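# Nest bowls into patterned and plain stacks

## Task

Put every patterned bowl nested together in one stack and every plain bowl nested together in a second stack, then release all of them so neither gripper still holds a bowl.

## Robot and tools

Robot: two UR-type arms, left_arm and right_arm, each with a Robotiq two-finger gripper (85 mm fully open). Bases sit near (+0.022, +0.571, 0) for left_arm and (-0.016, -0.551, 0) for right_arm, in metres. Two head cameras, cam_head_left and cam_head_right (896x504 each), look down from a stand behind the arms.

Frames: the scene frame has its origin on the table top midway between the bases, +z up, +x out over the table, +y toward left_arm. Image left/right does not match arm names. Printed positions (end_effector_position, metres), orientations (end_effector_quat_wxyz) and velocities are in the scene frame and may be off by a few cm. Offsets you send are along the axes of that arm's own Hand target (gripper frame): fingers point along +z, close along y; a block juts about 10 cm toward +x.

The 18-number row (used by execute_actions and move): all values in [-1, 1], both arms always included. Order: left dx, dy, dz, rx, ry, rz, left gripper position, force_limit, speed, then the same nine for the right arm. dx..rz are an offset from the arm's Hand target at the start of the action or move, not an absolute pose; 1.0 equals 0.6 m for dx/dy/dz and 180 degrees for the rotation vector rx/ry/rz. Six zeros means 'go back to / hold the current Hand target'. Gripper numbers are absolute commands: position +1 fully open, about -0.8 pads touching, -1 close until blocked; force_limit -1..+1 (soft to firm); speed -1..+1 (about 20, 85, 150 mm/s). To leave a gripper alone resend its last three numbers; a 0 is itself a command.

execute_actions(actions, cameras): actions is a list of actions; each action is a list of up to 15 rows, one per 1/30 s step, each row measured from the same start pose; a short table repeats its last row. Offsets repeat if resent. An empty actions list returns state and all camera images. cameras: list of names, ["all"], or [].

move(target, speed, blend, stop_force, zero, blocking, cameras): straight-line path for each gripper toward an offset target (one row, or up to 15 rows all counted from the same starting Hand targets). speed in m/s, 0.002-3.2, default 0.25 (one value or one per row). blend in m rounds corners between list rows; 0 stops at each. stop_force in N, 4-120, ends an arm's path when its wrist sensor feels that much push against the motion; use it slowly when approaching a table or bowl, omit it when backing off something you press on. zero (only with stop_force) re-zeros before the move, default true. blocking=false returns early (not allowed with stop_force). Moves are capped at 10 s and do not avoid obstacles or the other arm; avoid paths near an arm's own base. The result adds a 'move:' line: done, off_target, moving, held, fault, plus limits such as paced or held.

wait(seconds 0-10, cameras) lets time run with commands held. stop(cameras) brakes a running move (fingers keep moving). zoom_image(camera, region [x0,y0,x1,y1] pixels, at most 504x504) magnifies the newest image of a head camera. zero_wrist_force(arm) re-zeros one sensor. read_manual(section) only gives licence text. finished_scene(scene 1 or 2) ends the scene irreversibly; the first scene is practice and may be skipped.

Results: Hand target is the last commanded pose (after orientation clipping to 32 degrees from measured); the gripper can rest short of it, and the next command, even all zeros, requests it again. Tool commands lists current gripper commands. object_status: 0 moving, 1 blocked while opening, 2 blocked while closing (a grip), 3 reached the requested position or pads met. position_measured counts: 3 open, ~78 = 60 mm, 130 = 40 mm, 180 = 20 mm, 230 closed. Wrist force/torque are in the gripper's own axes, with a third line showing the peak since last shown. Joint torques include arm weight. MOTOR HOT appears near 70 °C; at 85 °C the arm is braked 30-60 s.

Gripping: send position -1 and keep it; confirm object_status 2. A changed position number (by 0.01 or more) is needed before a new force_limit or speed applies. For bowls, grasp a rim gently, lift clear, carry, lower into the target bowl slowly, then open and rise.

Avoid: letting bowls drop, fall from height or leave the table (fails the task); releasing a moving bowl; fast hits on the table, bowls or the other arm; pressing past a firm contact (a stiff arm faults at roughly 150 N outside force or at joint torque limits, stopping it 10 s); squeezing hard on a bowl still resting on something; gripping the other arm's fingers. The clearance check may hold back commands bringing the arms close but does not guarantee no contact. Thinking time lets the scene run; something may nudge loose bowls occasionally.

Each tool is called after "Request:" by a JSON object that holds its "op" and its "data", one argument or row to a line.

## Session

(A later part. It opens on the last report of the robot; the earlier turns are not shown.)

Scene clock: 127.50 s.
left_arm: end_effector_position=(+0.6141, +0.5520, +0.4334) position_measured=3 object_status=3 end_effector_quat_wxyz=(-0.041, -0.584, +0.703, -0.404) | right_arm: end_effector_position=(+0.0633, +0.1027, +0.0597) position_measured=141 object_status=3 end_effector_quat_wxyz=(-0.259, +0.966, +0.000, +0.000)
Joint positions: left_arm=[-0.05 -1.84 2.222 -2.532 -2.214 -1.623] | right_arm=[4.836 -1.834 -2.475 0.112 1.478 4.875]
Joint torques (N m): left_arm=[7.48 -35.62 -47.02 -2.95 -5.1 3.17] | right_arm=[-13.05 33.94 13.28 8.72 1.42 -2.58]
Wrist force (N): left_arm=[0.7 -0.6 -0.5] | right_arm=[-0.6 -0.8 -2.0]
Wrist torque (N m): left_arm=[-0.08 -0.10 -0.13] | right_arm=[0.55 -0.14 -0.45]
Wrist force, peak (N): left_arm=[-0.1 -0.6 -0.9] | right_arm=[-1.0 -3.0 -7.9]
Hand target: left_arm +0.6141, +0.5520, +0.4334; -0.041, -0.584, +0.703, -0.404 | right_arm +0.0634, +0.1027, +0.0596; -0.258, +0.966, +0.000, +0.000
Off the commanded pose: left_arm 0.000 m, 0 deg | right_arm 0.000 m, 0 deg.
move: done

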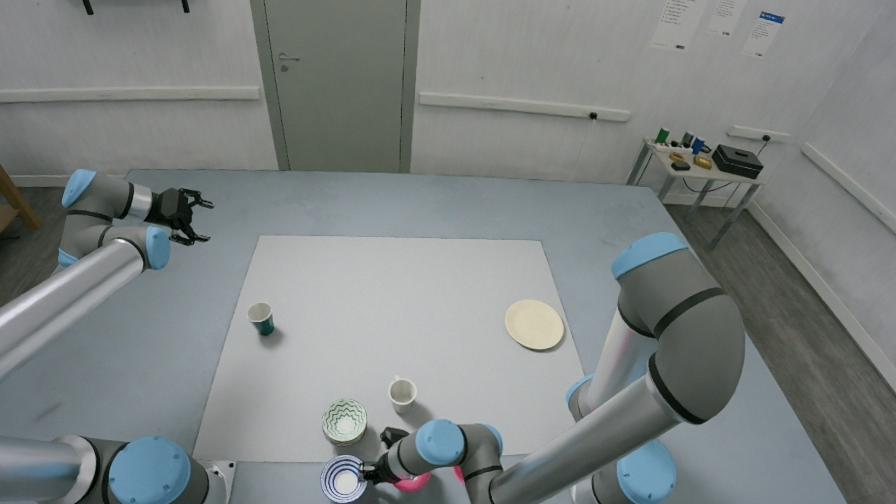

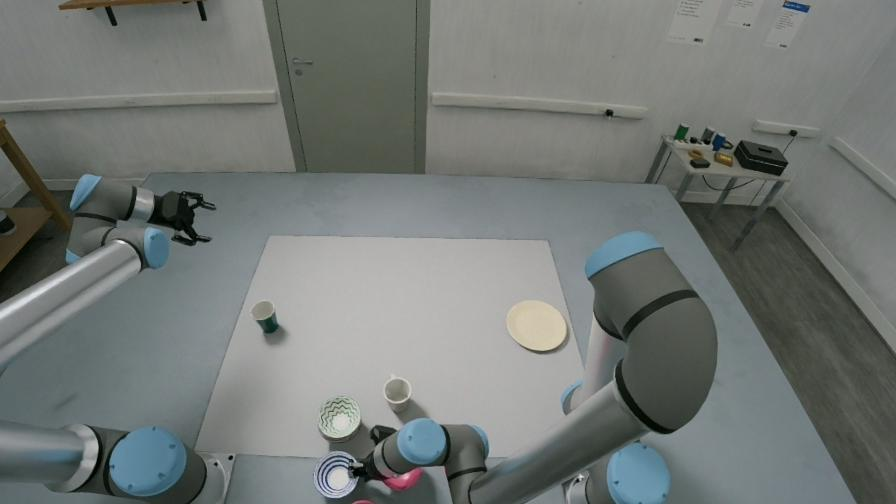

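Request:
{"op": "move", "data": {
  "target": [0,0,0,0,0,0,1,1,1, 0,0,0,0,0,0,-1,0,-1]
}}

Request:
{"op": "move", "data": {
  "target": [
    [0,0,0,0,0,0,1,1,1, 0,-0.1333,-0.2309,0,0,0,-1,0,-1],
    [0,0,0,0,0,0,1,1,1, 0.2515,-0.1468,-0.2232,0,0,0,-1,0,-1],
    [0,0,0,0,0,0,1,1,1, 0.2515,-0.0697,-0.0895,0,0,0,-1,0,-1]
  ],
  "speed": [0.2,0.3,0.15],
  "blend": [0.05,0.03,0],
  "cameras": ["all"]
}}

Request:
{"op": "zoom_image", "data": {
  "camera": "cam_head_left",
  "region": [290, 370, 390, 470]
}}

Request:
{"op": "zoom_image", "data": {
  "camera": "cam_head_left",
  "region": [360, 404, 510, 504]
}}

Scene clock: 140.67 s.
left_arm: end_effector_position=(+0.6141, +0.5520, +0.4334) position_measured=3 object_status=3 end_effector_quat_wxyz=(-0.041, -0.584, +0.703, -0.404) | right_arm: end_effector_position=(+0.0634, +0.1027, +0.0596) position_measured=224 object_status=0 end_effector_quat_wxyz=(-0.259, +0.966, +0.000, +0.000)
Joint positions: left_arm=[-0.05 -1.84 2.222 -2.532 -2.214 -1.623] | right_arm=[4.836 -1.834 -2.475 0.113 1.478 4.875]
Joint torques (N m): left_arm=[7.46 -35.46 -46.62 -2.87 -5.02 3.27] | right_arm=[-15.69 35.41 13.51 6.07 1.77 -2.65]
Wrist force (N): left_arm=[0.2 0.1 -0.5] | right_arm=[-0.4 -3.5 -8.6]
Wrist torque (N m): left_arm=[0.03 -0.03 -0.13] | right_arm=[0.78 -0.20 -0.40]
Wrist force, peak (N): left_arm=[0.3 -0.7 -0.7] | right_arm=[-0.6 -3.7 -9.0]
Hand target: left_arm +0.6141, +0.5520, +0.4334; -0.041, -0.584, +0.703, -0.404 | right_arm +0.0634, +0.1027, +0.0596; -0.258, +0.966, +0.000, +0.000
Off the commanded pose: left_arm 0.000 m, 0 deg | right_arm 0.000 m, 0 deg.
move: done

Scene clock: 143.13 s.
left_arm: end_effector_position=(+0.6141, +0.5520, +0.4334) position_measured=3 object_status=3 end_effector_quat_wxyz=(-0.041, -0.584, +0.703, -0.404) | right_arm: end_effector_position=(+0.2143, +0.1122, +0.1270) position_measured=224 object_status=2 end_effector_quat_wxyz=(-0.259, +0.966, +0.000, +0.000)
Joint positions: left_arm=[-0.05 -1.84 2.222 -2.532 -2.214 -1.623] | right_arm=[4.541 -1.756 -2.349 -0.086 1.625 4.62]
Joint torques (N m): left_arm=[7.76 -36.11 -46.74 -3.08 -4.89 3.15] | right_arm=[-12.42 35.76 22.67 9.48 2.54 -2.8]
Wrist force (N): left_arm=[0.1 -0.1 -0.2] | right_arm=[-0.2 1.1 0.9]
Wrist torque (N m): left_arm=[0.00 0.01 -0.13] | right_arm=[0.57 -0.22 -0.28]
Wrist force, peak (N): left_arm=[0.3 -0.4 -0.6] | right_arm=[-1.0 -3.9 -8.3]
Hand target: left_arm +0.6141, +0.5520, +0.4334; -0.041, -0.584, +0.703, -0.404 | right_arm +0.2143, +0.1122, +0.1269; -0.258, +0.966, +0.000, +0.000
Off the commanded pose: left_arm 0.000 m, 0 deg | right_arm 0.000 m, 0 deg.
move: done

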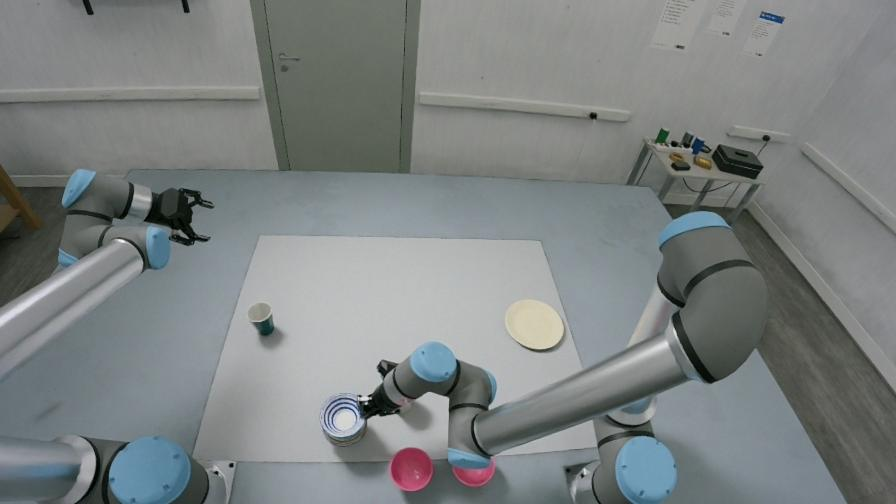

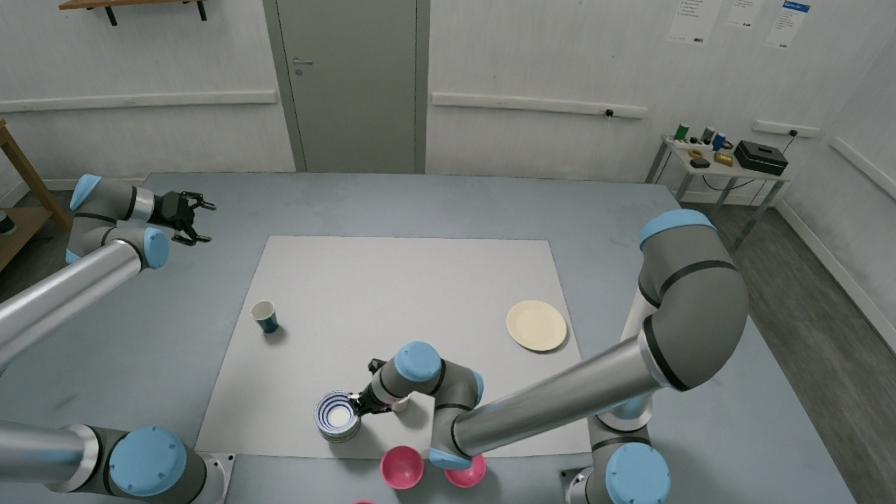

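Scaled by 5.040 from the camera's 896x504 image, which has a finer 1280x720 frame.

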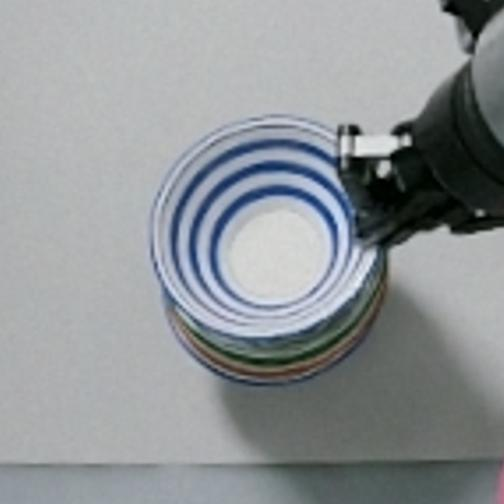

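Scaled by 3.360 from the camera's 896x504 image, which has a finer 1280x720 frame.

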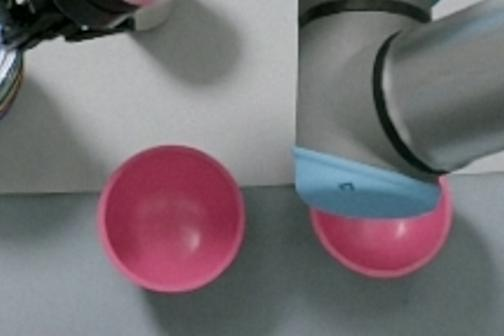

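Request:
{"op": "move", "data": {
  "target": [0,0,0,0,0,0,1,1,1, 0.0033,0.0254,0.0373,0,0,0,-1,0,-1],
  "speed": 0.015,
  "stop_force": 4
}}

Request:
{"op": "move", "data": {
  "target": [
    [0,0,0,0,0,0,1,1,1, 0,0,0,0,0,0,-0.63,0,-1],
    [0,0,0,0,0,0,1,1,1, 0,0,-0.04,0,0,0,-0.63,0,-1],
    [0,0,0,0,0,0,1,1,1, 0,-0.0833,-0.1843,0,0,0,-0.63,0,-1]
  ],
  "speed": [0.06,0.06,0.2],
  "blend": [0,0.01,0],
  "cameras": ["all"]
}}

Request:
{"op": "zoom_image", "data": {
  "camera": "cam_head_left",
  "region": [290, 370, 390, 470]
}}

Request:
{"op": "zoom_image", "data": {
  "camera": "cam_head_right",
  "region": [290, 370, 390, 470]
}}

Request:
{"op": "zoom_image", "data": {
  "camera": "cam_head_left",
  "region": [360, 404, 510, 504]
}}

Scene clock: 155.63 s.
left_arm: end_effector_position=(+0.6141, +0.5520, +0.4334) position_measured=3 object_status=3 end_effector_quat_wxyz=(-0.041, -0.584, +0.703, -0.404) | right_arm: end_effector_position=(+0.2162, +0.1103, +0.1019) position_measured=224 object_status=2 end_effector_quat_wxyz=(-0.258, +0.966, +0.000, +0.000)
Joint positions: left_arm=[-0.05 -1.84 2.222 -2.532 -2.214 -1.623] | right_arm=[4.538 -1.804 -2.363 -0.025 1.627 4.616]
Joint torques (N m): left_arm=[7.88 -36.47 -46.84 -3.22 -4.85 3.09] | right_arm=[14.07 56.03 40.1 2.69 -2.02 1.36]
Wrist force (N): left_arm=[0.3 -0.3 -0.8] | right_arm=[-0.8 -0.2 -0.9]
Wrist torque (N m): left_arm=[-0.03 -0.04 -0.12] | right_arm=[0.58 -0.11 -0.26]
Wrist force, peak (N): left_arm=[0.8 0.0 -0.6] | right_arm=[-0.5 -0.1 -5.8]
Hand target: left_arm +0.6141, +0.5520, +0.4334; -0.041, -0.584, +0.703, -0.404 | right_arm +0.2161, +0.1103, +0.1019; -0.258, +0.966, +0.000, +0.000 (not the last commanded pose)
Off the commanded pose: left_arm 0.000 m, 0 deg | right_arm 0.002 m, 0 deg.
move: contact (right_arm)

Scene clock: 157.63 s.
left_arm: end_effector_position=(+0.6141, +0.5520, +0.4334) position_measured=3 object_status=3 end_effector_quat_wxyz=(-0.041, -0.584, +0.703, -0.404) | right_arm: end_effector_position=(+0.2163, +0.0983, +0.2226) position_measured=209 object_status=3 end_effector_quat_wxyz=(-0.258, +0.966, +0.000, +0.000)
Joint positions: left_arm=[-0.05 -1.84 2.222 -2.532 -2.214 -1.623] | right_arm=[4.535 -1.577 -2.303 -0.313 1.628 4.614]
Joint torques (N m): left_arm=[7.39 -36.38 -46.68 -3.2 -4.88 3.14] | right_arm=[20.77 45.99 50.69 2.83 -1.8 0.61]
Wrist force (N): left_arm=[0.1 0.1 -0.4] | right_arm=[-0.2 -0.1 -1.8]
Wrist torque (N m): left_arm=[0.04 0.00 -0.12] | right_arm=[0.65 -0.21 -0.28]
Wrist force, peak (N): left_arm=[0.4 -0.1 -0.8] | right_arm=[-0.5 -1.9 -3.8]
Hand target: left_arm +0.6141, +0.5520, +0.4334; -0.041, -0.584, +0.703, -0.404 | right_arm +0.2162, +0.0984, +0.2227; -0.258, +0.966, +0.000, +0.000
Off the commanded pose: left_arm 0.000 m, 0 deg | right_arm 0.000 m, 0 deg.
move: done

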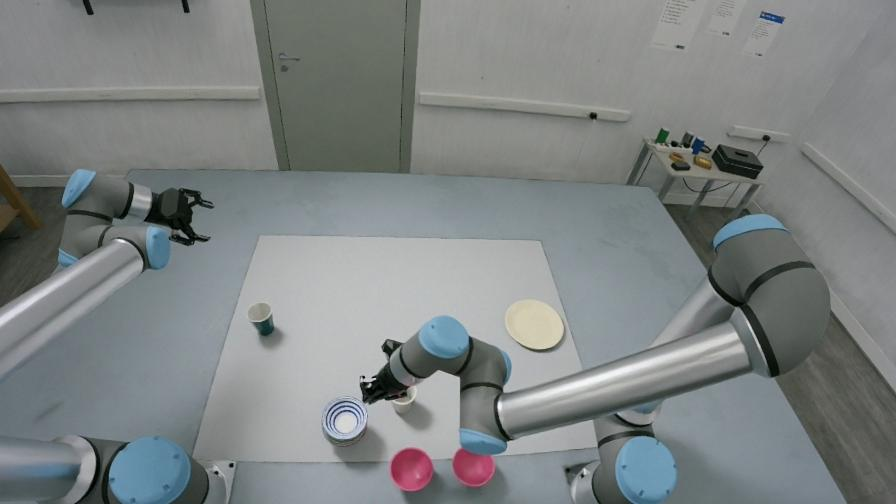

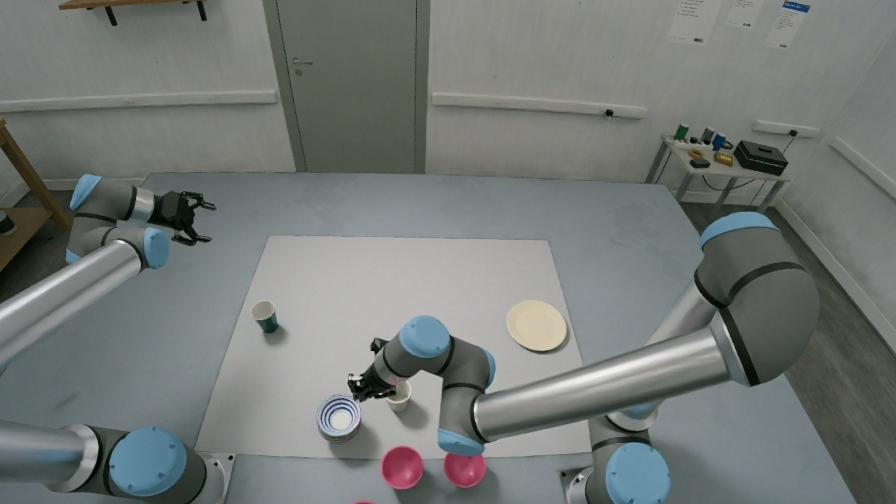

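Scaled by 5.040 from the camera's 896x504 image, which has a finer 1280x720 frame.

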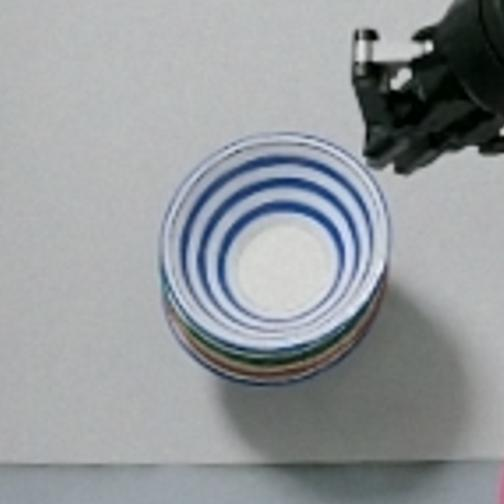

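Scaled by 5.040 from the camera's 896x504 image, which has a finer 1280x720 frame.

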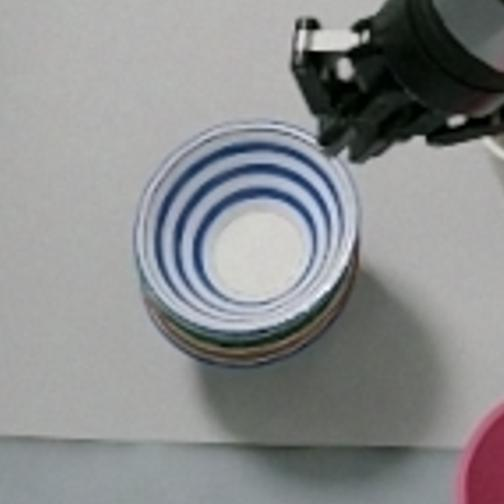

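Scaled by 3.360 from the camera's 896x504 image, which has a finer 1280x720 frame.

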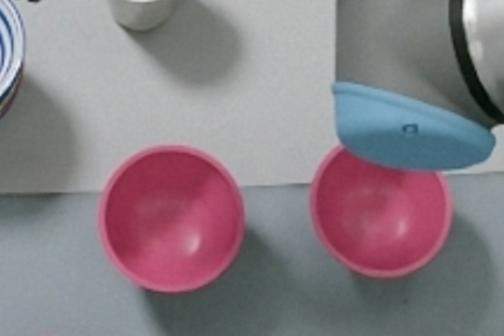

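Request:
{"op": "move", "data": {
  "target": [
    [0,0,0,0,0,0,1,1,1, -0.1358,0.4437,-0.1162,-0.0431,-0.2113,-0.4537,-0.1,0,-0.5],
    [0,0,0,0,0,0,1,1,1, -0.1358,0.5115,0.0013,-0.0431,-0.2113,-0.4537,-0.1,0,-0.5]
  ],
  "speed": [0.35,0.12],
  "blend": [0.02,0],
  "cameras": ["all"]
}}

Request:
{"op": "zoom_image", "data": {
  "camera": "cam_head_left",
  "region": [360, 404, 510, 504]
}}

Request:
{"op": "zoom_image", "data": {
  "camera": "cam_head_right",
  "region": [350, 404, 500, 504]
}}

Scene clock: 170.40 s.
left_arm: end_effector_position=(+0.6141, +0.5520, +0.4334) position_measured=3 object_status=3 end_effector_quat_wxyz=(-0.041, -0.584, +0.703, -0.404) | right_arm: end_effector_position=(+0.1348, -0.1672, +0.0688) position_measured=141 object_status=3 end_effector_quat_wxyz=(-0.124, +0.696, +0.697, -0.123)
Joint positions: left_arm=[-0.05 -1.84 2.222 -2.532 -2.214 -1.623] | right_arm=[4.464 -1.485 -2.556 -0.737 1.915 2.945]
Joint torques (N m): left_arm=[8.08 -35.62 -46.83 -3.22 -4.9 3.28] | right_arm=[6.69 13.14 22.39 8.2 3.3 2.88]
Wrist force (N): left_arm=[0.4 0.0 -0.5] | right_arm=[-0.5 -0.2 -1.1]
Wrist torque (N m): left_arm=[0.02 -0.05 -0.12] | right_arm=[0.72 -0.16 -0.33]
Wrist force, peak (N): left_arm=[0.8 0.0 -0.4] | right_arm=[-0.9 -0.7 -2.6]
Hand target: left_arm +0.6141, +0.5520, +0.4334; -0.041, -0.584, +0.703, -0.404 | right_arm +0.1348, -0.1672, +0.0688; -0.124, +0.696, +0.697, -0.123
Off the commanded pose: left_arm 0.000 m, 0 deg | right_arm 0.000 m, 0 deg.
move: done

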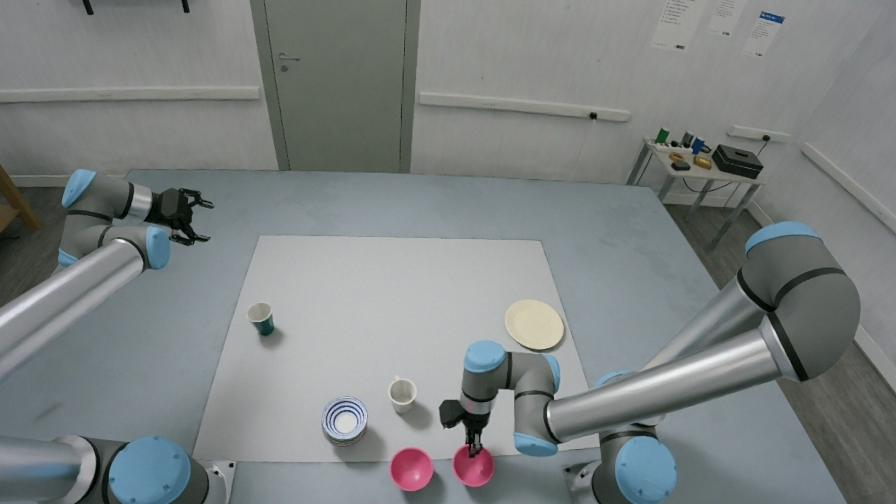

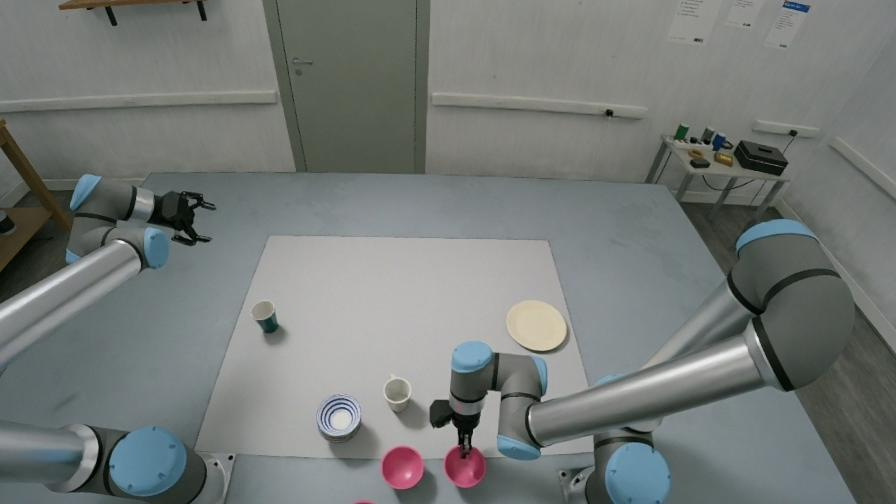

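Scaled by 3.360 from the camera's 896x504 image, which has a finer 1280x720 frame.

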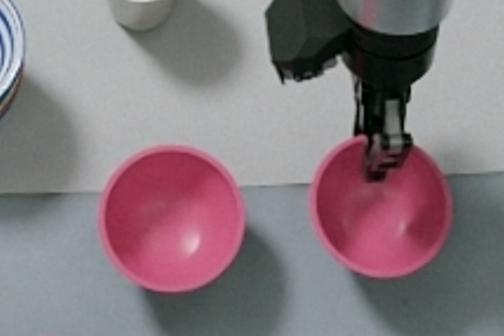

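Scaled by 3.360 from the camera's 896x504 image, which has a finer 1280x720 frame.

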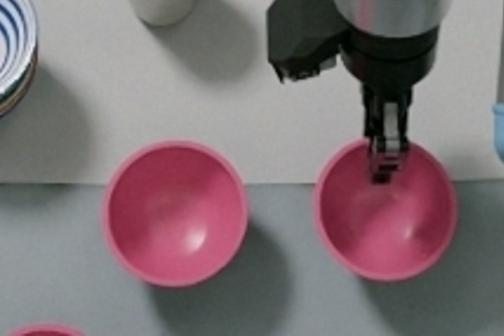

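Request:
{"op": "move", "data": {
  "target": [0,0,0,0,0,0,1,1,1, 0,0,0,0,0,0,-1,0,-1]
}}

Request:
{"op": "move", "data": {
  "target": [
    [0,0,0,0,0,0,1,1,1, 0,-0.0741,-0.2037,0,0,0,-1,0,-1],
    [0,0,0,0,0,0,1,1,1, 0.2728,-0.0797,-0.2017,0,0,0,-1,0,-1],
    [0,0,0,0,0,0,1,1,1, 0.2728,-0.0347,-0.0782,0,0,0,-1,0,-1]
  ],
  "speed": [0.2,0.3,0.15],
  "blend": [0.04,0.03,0],
  "cameras": ["all"]
}}

Request:
{"op": "zoom_image", "data": {
  "camera": "cam_head_left",
  "region": [360, 404, 460, 504]
}}

Request:
{"op": "zoom_image", "data": {
  "camera": "cam_head_right",
  "region": [350, 404, 450, 504]
}}

Scene clock: 179.90 s.
left_arm: end_effector_position=(+0.6141, +0.5520, +0.4334) position_measured=3 object_status=3 end_effector_quat_wxyz=(-0.041, -0.584, +0.703, -0.404) | right_arm: end_effector_position=(+0.1348, -0.1672, +0.0688) position_measured=224 object_status=0 end_effector_quat_wxyz=(-0.124, +0.696, +0.697, -0.123)
Joint positions: left_arm=[-0.05 -1.84 2.222 -2.532 -2.214 -1.623] | right_arm=[4.464 -1.486 -2.556 -0.737 1.915 2.945]
Joint torques (N m): left_arm=[6.53 -35.68 -46.77 -3.38 -4.94 2.96] | right_arm=[-10.51 15.39 24.98 7.03 2.88 2.26]
Wrist force (N): left_arm=[0.3 -0.4 -0.5] | right_arm=[-0.9 0.4 -0.9]
Wrist torque (N m): left_arm=[-0.06 -0.03 -0.12] | right_arm=[0.74 -0.09 -0.35]
Wrist force, peak (N): left_arm=[0.0 -0.2 -1.1] | right_arm=[-1.2 -0.1 -1.5]
Hand target: left_arm +0.6141, +0.5520, +0.4334; -0.041, -0.584, +0.703, -0.404 | right_arm +0.1348, -0.1672, +0.0688; -0.124, +0.696, +0.697, -0.123
Off the commanded pose: left_arm 0.000 m, 0 deg | right_arm 0.000 m, 0 deg.
move: done

Scene clock: 182.17 s.
left_arm: end_effector_position=(+0.6141, +0.5520, +0.4334) position_measured=3 object_status=3 end_effector_quat_wxyz=(-0.041, -0.584, +0.703, -0.404) | right_arm: end_effector_position=(+0.1313, -0.0035, +0.1202) position_measured=224 object_status=2 end_effector_quat_wxyz=(-0.124, +0.696, +0.697, -0.123)
Joint positions: left_arm=[-0.05 -1.84 2.222 -2.532 -2.214 -1.623] | right_arm=[4.522 -1.645 -2.271 -0.842 1.918 3.006]
Joint torques (N m): left_arm=[7.9 -35.45 -47.27 -3.64 -4.64 3.02] | right_arm=[13.71 33.49 28.5 7.69 3.02 2.36]
Wrist force (N): left_arm=[0.3 -0.5 -0.5] | right_arm=[-0.9 -0.4 -1.4]
Wrist torque (N m): left_arm=[-0.08 -0.03 -0.12] | right_arm=[0.63 -0.10 -0.49]
Wrist force, peak (N): left_arm=[0.4 -0.7 -0.5] | right_arm=[-2.9 -0.6 -2.0]
Hand target: left_arm +0.6141, +0.5520, +0.4334; -0.041, -0.584, +0.703, -0.404 | right_arm +0.1313, -0.0035, +0.1201; -0.124, +0.696, +0.697, -0.123
Off the commanded pose: left_arm 0.000 m, 0 deg | right_arm 0.000 m, 0 deg.
move: done

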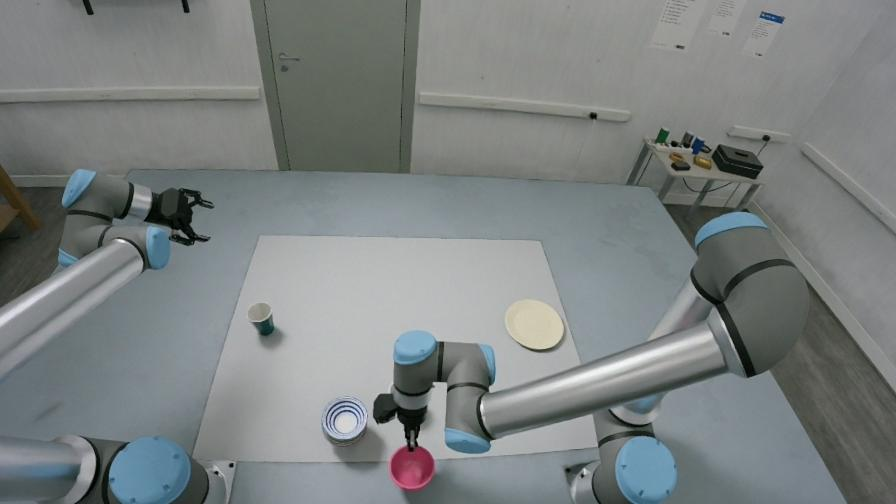

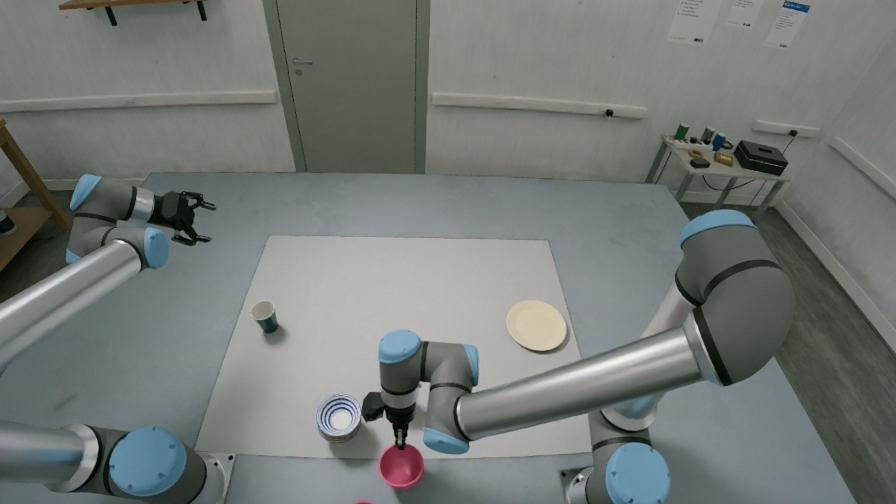

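Scaled by 5.040 from the camera's 896x504 image, which has a finer 1280x720 frame.

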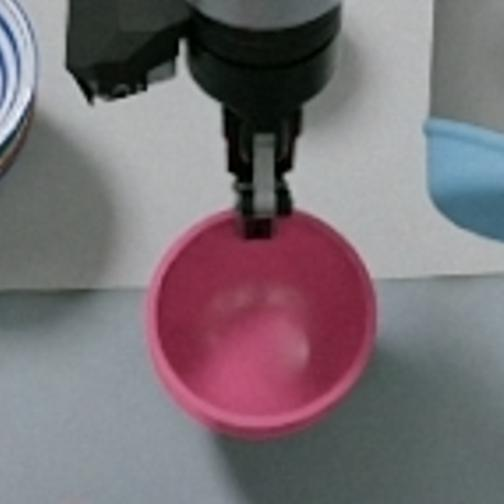

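Scaled by 5.040 from the camera's 896x504 image, which has a finer 1280x720 frame.

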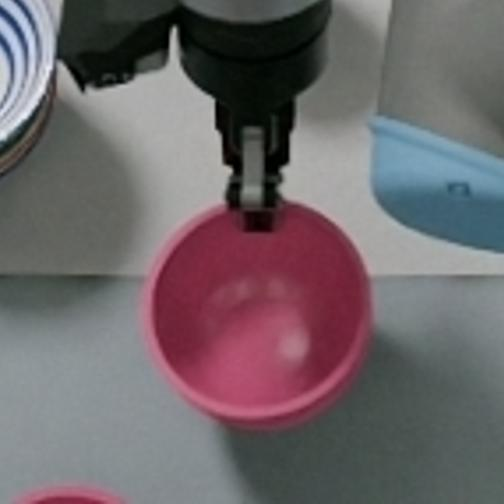

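Request:
{"op": "move", "data": {
  "target": [0,0,0,0,0,0,1,1,1, 0,0.0180,-0.0066,0,0,0,-1,0,-1],
  "speed": 0.06
}}

Request:
{"op": "move", "data": {
  "target": [0,0,0,0,0,0,1,1,1, 0,0.0257,0.0705,0,0,0,-1,0,-1],
  "speed": 0.015,
  "stop_force": 4,
  "cameras": ["all"]
}}

Request:
{"op": "zoom_image", "data": {
  "camera": "cam_head_left",
  "region": [360, 404, 460, 504]
}}

Request:
{"op": "zoom_image", "data": {
  "camera": "cam_head_right",
  "region": [350, 404, 450, 504]
}}

Scene clock: 227.23 s.
left_arm: end_effector_position=(+0.6141, +0.5520, +0.4334) position_measured=3 object_status=3 end_effector_quat_wxyz=(-0.041, -0.584, +0.703, -0.404) | right_arm: end_effector_position=(+0.1427, -0.0035, +0.1201) position_measured=224 object_status=2 end_effector_quat_wxyz=(-0.124, +0.696, +0.697, -0.123)
Joint positions: left_arm=[-0.05 -1.84 2.222 -2.532 -2.214 -1.623] | right_arm=[4.502 -1.651 -2.262 -0.852 1.917 2.986]
Joint torques (N m): left_arm=[7.34 -35.61 -46.52 -3.52 -4.89 3.04] | right_arm=[-14.46 31.95 49.93 1.74 -0.94 -2.7]
Wrist force (N): left_arm=[0.0 -0.3 -0.7] | right_arm=[-1.0 0.0 -1.3]
Wrist torque (N m): left_arm=[-0.03 0.01 -0.12] | right_arm=[0.69 -0.08 -0.27]
Wrist force, peak (N): left_arm=[0.6 -0.2 -0.9] | right_arm=[-1.3 0.0 -1.2]
Hand target: left_arm +0.6141, +0.5520, +0.4334; -0.041, -0.584, +0.703, -0.404 | right_arm +0.1428, -0.0035, +0.1201; -0.124, +0.696, +0.697, -0.123
Off the commanded pose: left_arm 0.000 m, 0 deg | right_arm 0.000 m, 0 deg.
move: done

Scene clock: 231.30 s.
left_arm: end_effector_position=(+0.6141, +0.5520, +0.4334) position_measured=3 object_status=3 end_effector_quat_wxyz=(-0.041, -0.584, +0.703, -0.404) | right_arm: end_effector_position=(+0.1427, -0.0035, +0.0770) position_measured=224 object_status=2 end_effector_quat_wxyz=(-0.124, +0.696, +0.697, -0.123)
Joint positions: left_arm=[-0.05 -1.84 2.222 -2.532 -2.214 -1.623] | right_arm=[4.502 -1.719 -2.292 -0.754 1.917 2.985]
Joint torques (N m): left_arm=[7.68 -35.34 -46.33 -3.75 -4.85 2.91] | right_arm=[10.93 49.2 45.19 1.65 -0.08 1.34]
Wrist force (N): left_arm=[0.1 0.1 -0.2] | right_arm=[-0.6 -1.4 -2.2]
Wrist torque (N m): left_arm=[0.04 0.00 -0.12] | right_arm=[0.73 -0.21 -0.28]
Wrist force, peak (N): left_arm=[0.3 -0.1 -0.9] | right_arm=[-0.7 -0.8 -6.5]
Hand target: left_arm +0.6141, +0.5520, +0.4334; -0.041, -0.584, +0.703, -0.404 | right_arm +0.1428, -0.0035, +0.0770; -0.124, +0.696, +0.697, -0.123 (not the last commanded pose)
Off the commanded pose: left_arm 0.000 m, 0 deg | right_arm 0.002 m, 0 deg.
move: contact (right_arm)

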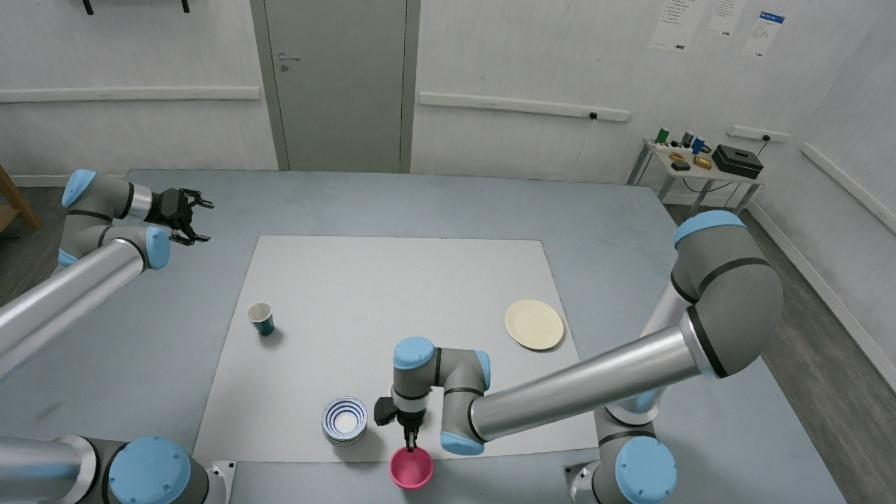

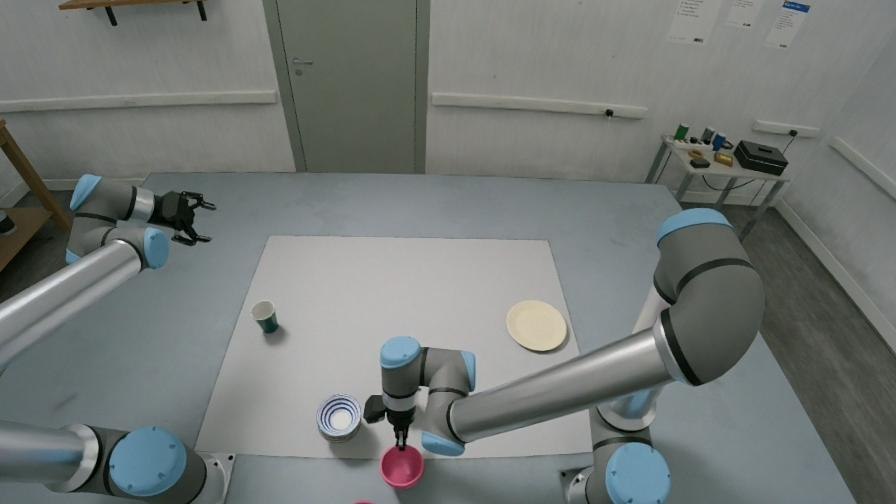

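Scaled by 5.040 from the camera's 896x504 image, which has a finer 1280x720 frame.

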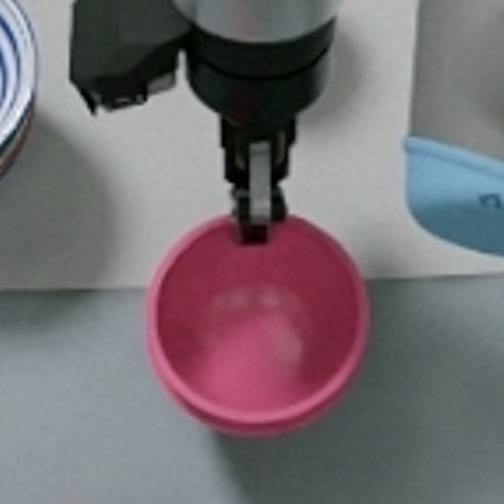

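Scaled by 5.040 from the camera's 896x504 image, which has a finer 1280x720 frame.

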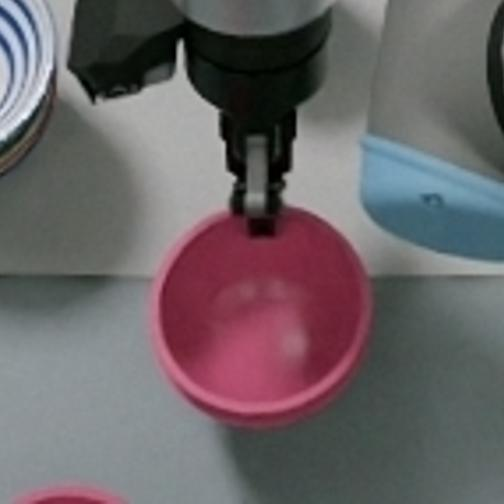

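Request:
{"op": "move", "data": {
  "target": [
    [0,0,0,0,0,0,1,1,1, 0,0,0,0,0,0,-0.63,0,-1],
    [0,0,0,0,0,0,1,1,1, 0,0,-0.045,0,0,0,-0.63,0,-1],
    [0,0,0,0,0,0,1,1,1, 0,-0.0350,-0.120,0,0,0,-0.63,0,-1]
  ],
  "speed": [0.06,0.06,0.2],
  "blend": [0,0.01,0],
  "cameras": ["all"]
}}

Request:
{"op": "zoom_image", "data": {
  "camera": "cam_head_left",
  "region": [360, 404, 460, 504]
}}

Request:
{"op": "zoom_image", "data": {
  "camera": "cam_head_right",
  "region": [340, 404, 440, 504]
}}

Scene clock: 242.40 s.
left_arm: end_effector_position=(+0.6141, +0.5520, +0.4334) position_measured=3 object_status=3 end_effector_quat_wxyz=(-0.041, -0.584, +0.703, -0.404) | right_arm: end_effector_position=(+0.1478, -0.0036, +0.1518) position_measured=209 object_status=3 end_effector_quat_wxyz=(-0.124, +0.696, +0.697, -0.123)
Joint positions: left_arm=[-0.05 -1.84 2.222 -2.532 -2.214 -1.623] | right_arm=[4.493 -1.61 -2.231 -0.927 1.917 2.976]
Joint torques (N m): left_arm=[6.88 -35.98 -46.66 -3.73 -4.67 2.99] | right_arm=[20.89 47.16 51.41 1.23 2.62 2.05]
Wrist force (N): left_arm=[0.3 -0.4 -0.3] | right_arm=[-1.0 -0.5 -1.5]
Wrist torque (N m): left_arm=[-0.04 -0.03 -0.12] | right_arm=[0.67 -0.07 -0.51]
Wrist force, peak (N): left_arm=[0.5 -0.1 -0.8] | right_arm=[-1.1 -1.2 -3.6]
Hand target: left_arm +0.6141, +0.5520, +0.4334; -0.041, -0.584, +0.703, -0.404 | right_arm +0.1477, -0.0036, +0.1518; -0.124, +0.696, +0.697, -0.123
Off the commanded pose: left_arm 0.000 m, 0 deg | right_arm 0.000 m, 0 deg.
move: done

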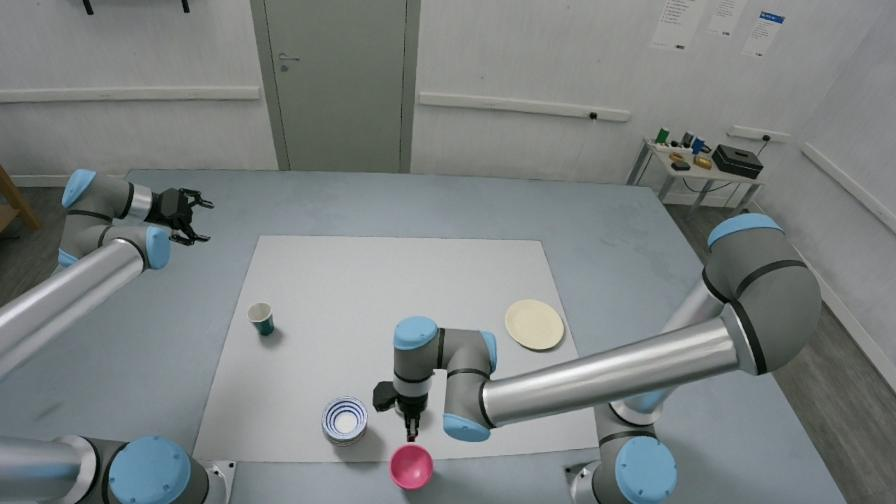

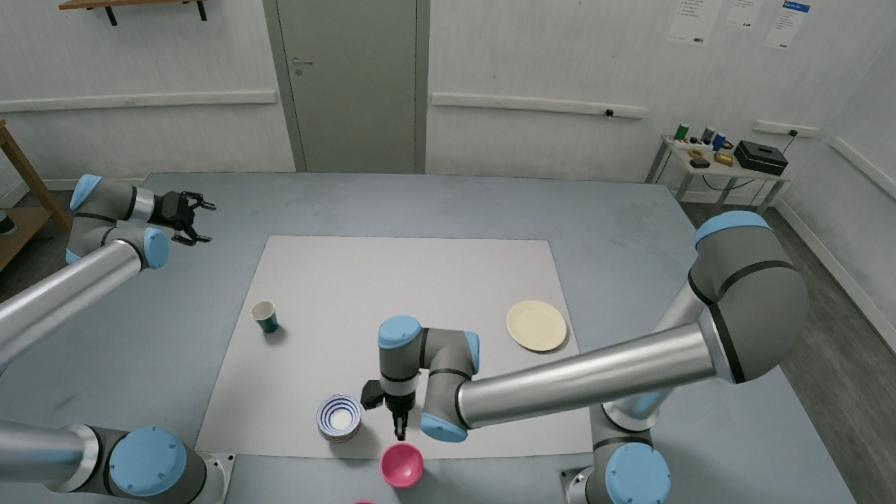

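Scaled by 5.040 from the camera's 896x504 image, which has a finer 1280x720 frame.

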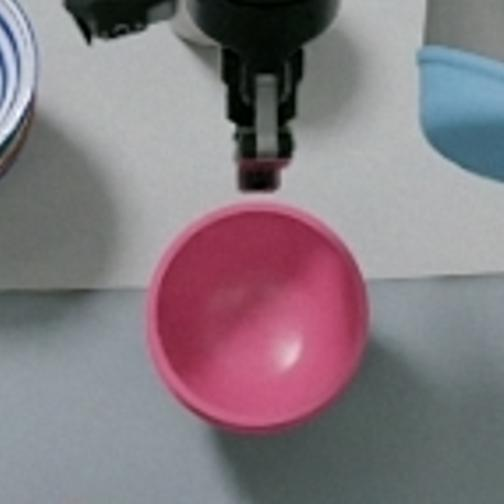

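Scaled by 5.040 from the camera's 896x504 image, which has a finer 1280x720 frame.

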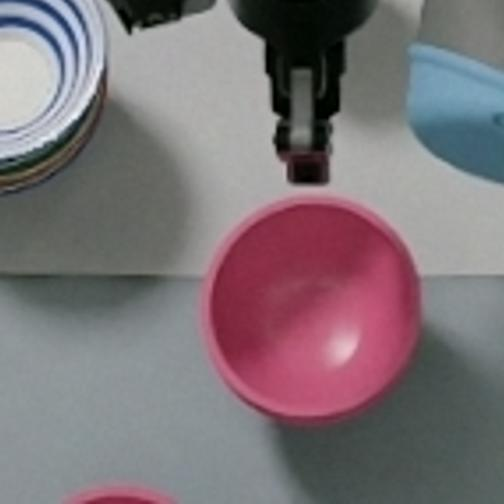

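Request:
{"op": "move", "data": {
  "target": [
    [0,0,0,0,0,0,1,1,1, 0.1568,-0.2128,0.0775,0,0,0,-0.1,0,-0.5],
    [0,0,0,0,0,0,1,1,1, 0.1568,-0.1805,0.1665,0,0,0,-0.1,0,-0.5]
  ],
  "speed": [0.25,0.15],
  "blend": [0.02,0],
  "cameras": ["all"]
}}

Request:
{"op": "zoom_image", "data": {
  "camera": "cam_head_right",
  "region": [320, 404, 420, 504]
}}

Request:
{"op": "zoom_image", "data": {
  "camera": "cam_head_left",
  "region": [330, 404, 430, 504]
}}

Scene clock: 256.73 s.
left_arm: end_effector_position=(+0.6141, +0.5520, +0.4334) position_measured=3 object_status=3 end_effector_quat_wxyz=(-0.041, -0.584, +0.703, -0.404) | right_arm: end_effector_position=(+0.0117, +0.0905, +0.0953) position_measured=141 object_status=3 end_effector_quat_wxyz=(-0.124, +0.696, +0.697, -0.123)
Joint positions: left_arm=[-0.05 -1.84 2.222 -2.532 -2.214 -1.623] | right_arm=[4.725 -1.775 -2.197 -0.711 1.92 3.222]
Joint torques (N m): left_arm=[7.98 -34.93 -46.8 -3.76 -4.71 2.98] | right_arm=[21.59 39.62 26.09 8.06 0.05 2.43]
Wrist force (N): left_arm=[0.1 0.2 -0.6] | right_arm=[-0.5 0.1 -1.6]
Wrist torque (N m): left_arm=[0.06 0.00 -0.13] | right_arm=[0.74 -0.21 -0.49]
Wrist force, peak (N): left_arm=[0.2 -0.5 -0.8] | right_arm=[-3.4 1.8 -2.1]
Hand target: left_arm +0.6141, +0.5520, +0.4334; -0.041, -0.584, +0.703, -0.404 | right_arm +0.0117, +0.0905, +0.0953; -0.124, +0.696, +0.697, -0.123
Off the commanded pose: left_arm 0.000 m, 0 deg | right_arm 0.000 m, 0 deg.
move: done

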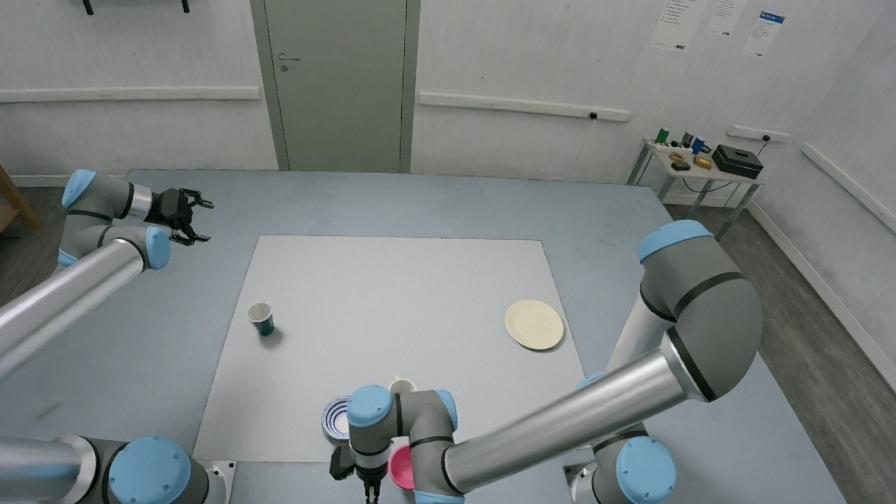

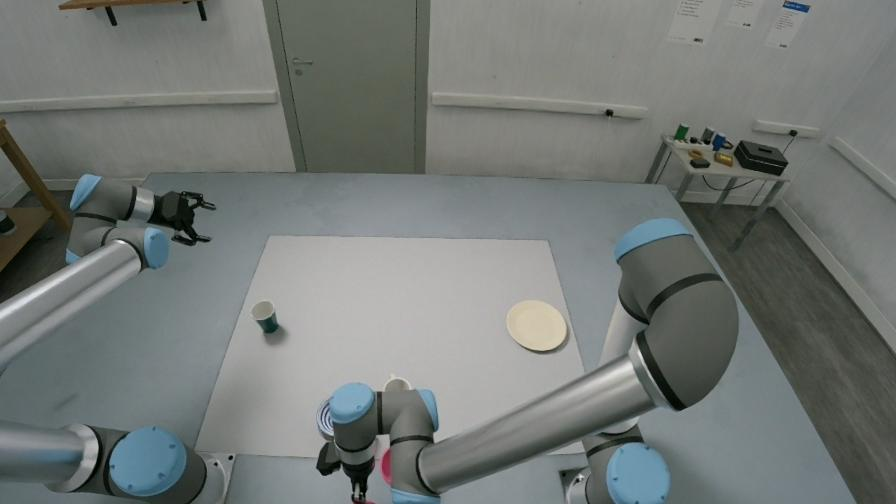

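Scaled by 5.040 from the camera's 896x504 image, which has a finer 1280x720 frame.

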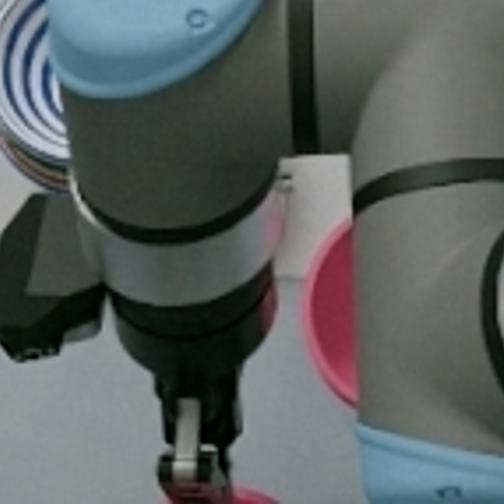

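Scaled by 5.040 from the camera's 896x504 image, which has a finer 1280x720 frame.

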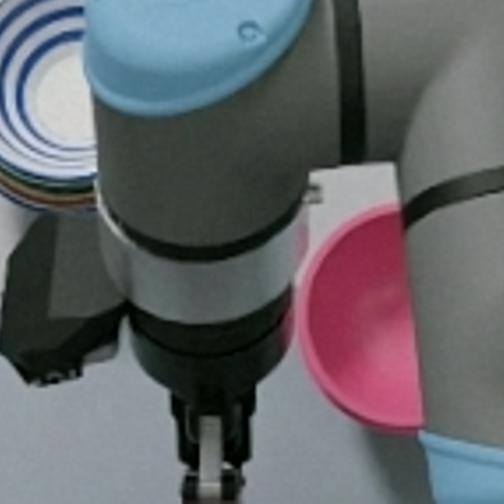

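Request:
{"op": "move", "data": {
  "target": [0,0,0,0,0,0,1,1,1, -0.0133,0.0151,0.0415,0,0,0,-0.1,0,-0.5],
  "speed": 0.08,
  "cameras": ["all"]
}}

Request:
{"op": "zoom_image", "data": {
  "camera": "cam_head_right",
  "region": [330, 444, 390, 504]
}}

Request:
{"op": "zoom_image", "data": {
  "camera": "cam_head_left",
  "region": [340, 444, 400, 504]
}}

Scene clock: 267.77 s.
left_arm: end_effector_position=(+0.6141, +0.5520, +0.4334) position_measured=3 object_status=3 end_effector_quat_wxyz=(-0.041, -0.584, +0.703, -0.404) | right_arm: end_effector_position=(+0.0116, +0.0826, +0.0688) position_measured=141 object_status=3 end_effector_quat_wxyz=(-0.124, +0.696, +0.697, -0.123)
Joint positions: left_arm=[-0.05 -1.84 2.222 -2.532 -2.214 -1.623] | right_arm=[4.726 -1.806 -2.227 -0.651 1.92 3.223]
Joint torques (N m): left_arm=[7.44 -34.24 -47.54 -3.9 -4.69 2.89] | right_arm=[20.15 41.83 22.23 7.63 0.52 2.02]
Wrist force (N): left_arm=[0.5 0.1 -0.2] | right_arm=[-0.7 -0.4 -1.1]
Wrist torque (N m): left_arm=[0.04 -0.07 -0.13] | right_arm=[0.70 -0.16 -0.51]
Wrist force, peak (N): left_arm=[0.2 -0.8 -0.6] | right_arm=[-0.9 0.0 -2.3]
Hand target: left_arm +0.6141, +0.5520, +0.4334; -0.041, -0.584, +0.703, -0.404 | right_arm +0.0116, +0.0825, +0.0687; -0.124, +0.696, +0.697, -0.123
Off the commanded pose: left_arm 0.000 m, 0 deg | right_arm 0.000 m, 0 deg.
move: done

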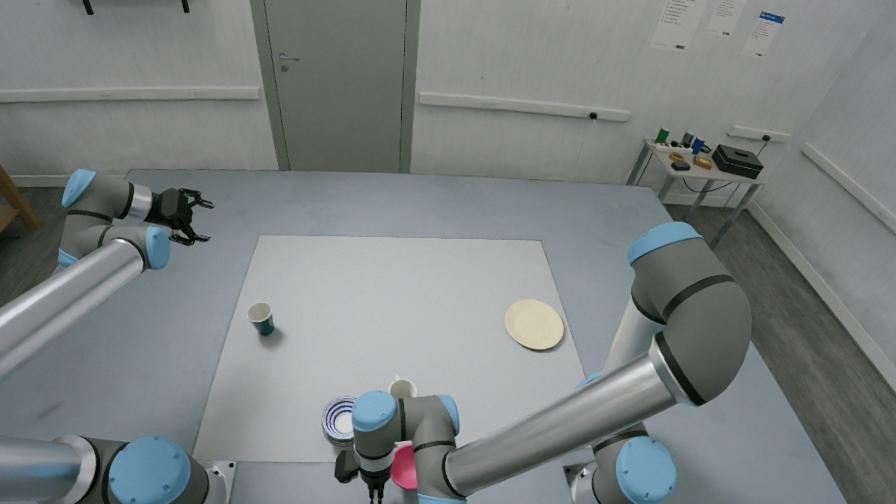

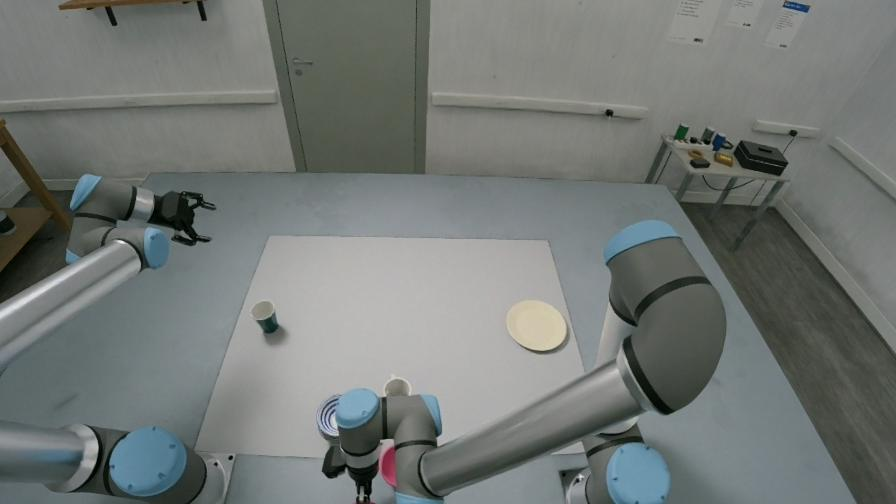

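Scaled by 8.400 from the camera's 896x504 image, which has a finer 1280x720 frame.

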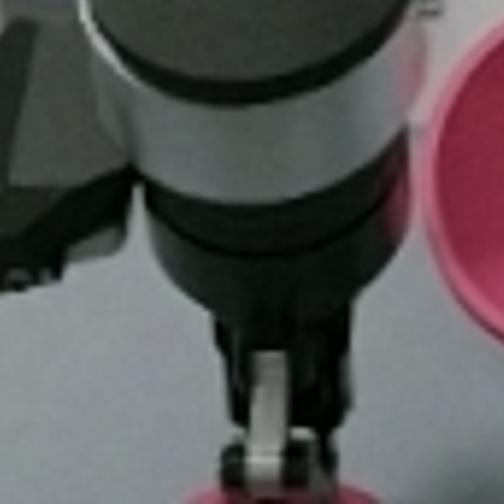

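Scaled by 8.400 from the camera's 896x504 image, which has a finer 1280x720 frame.

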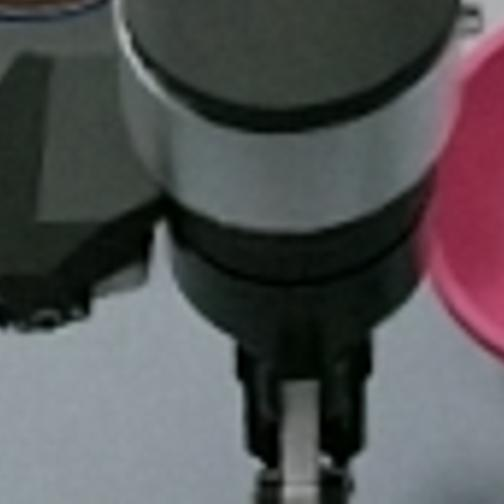

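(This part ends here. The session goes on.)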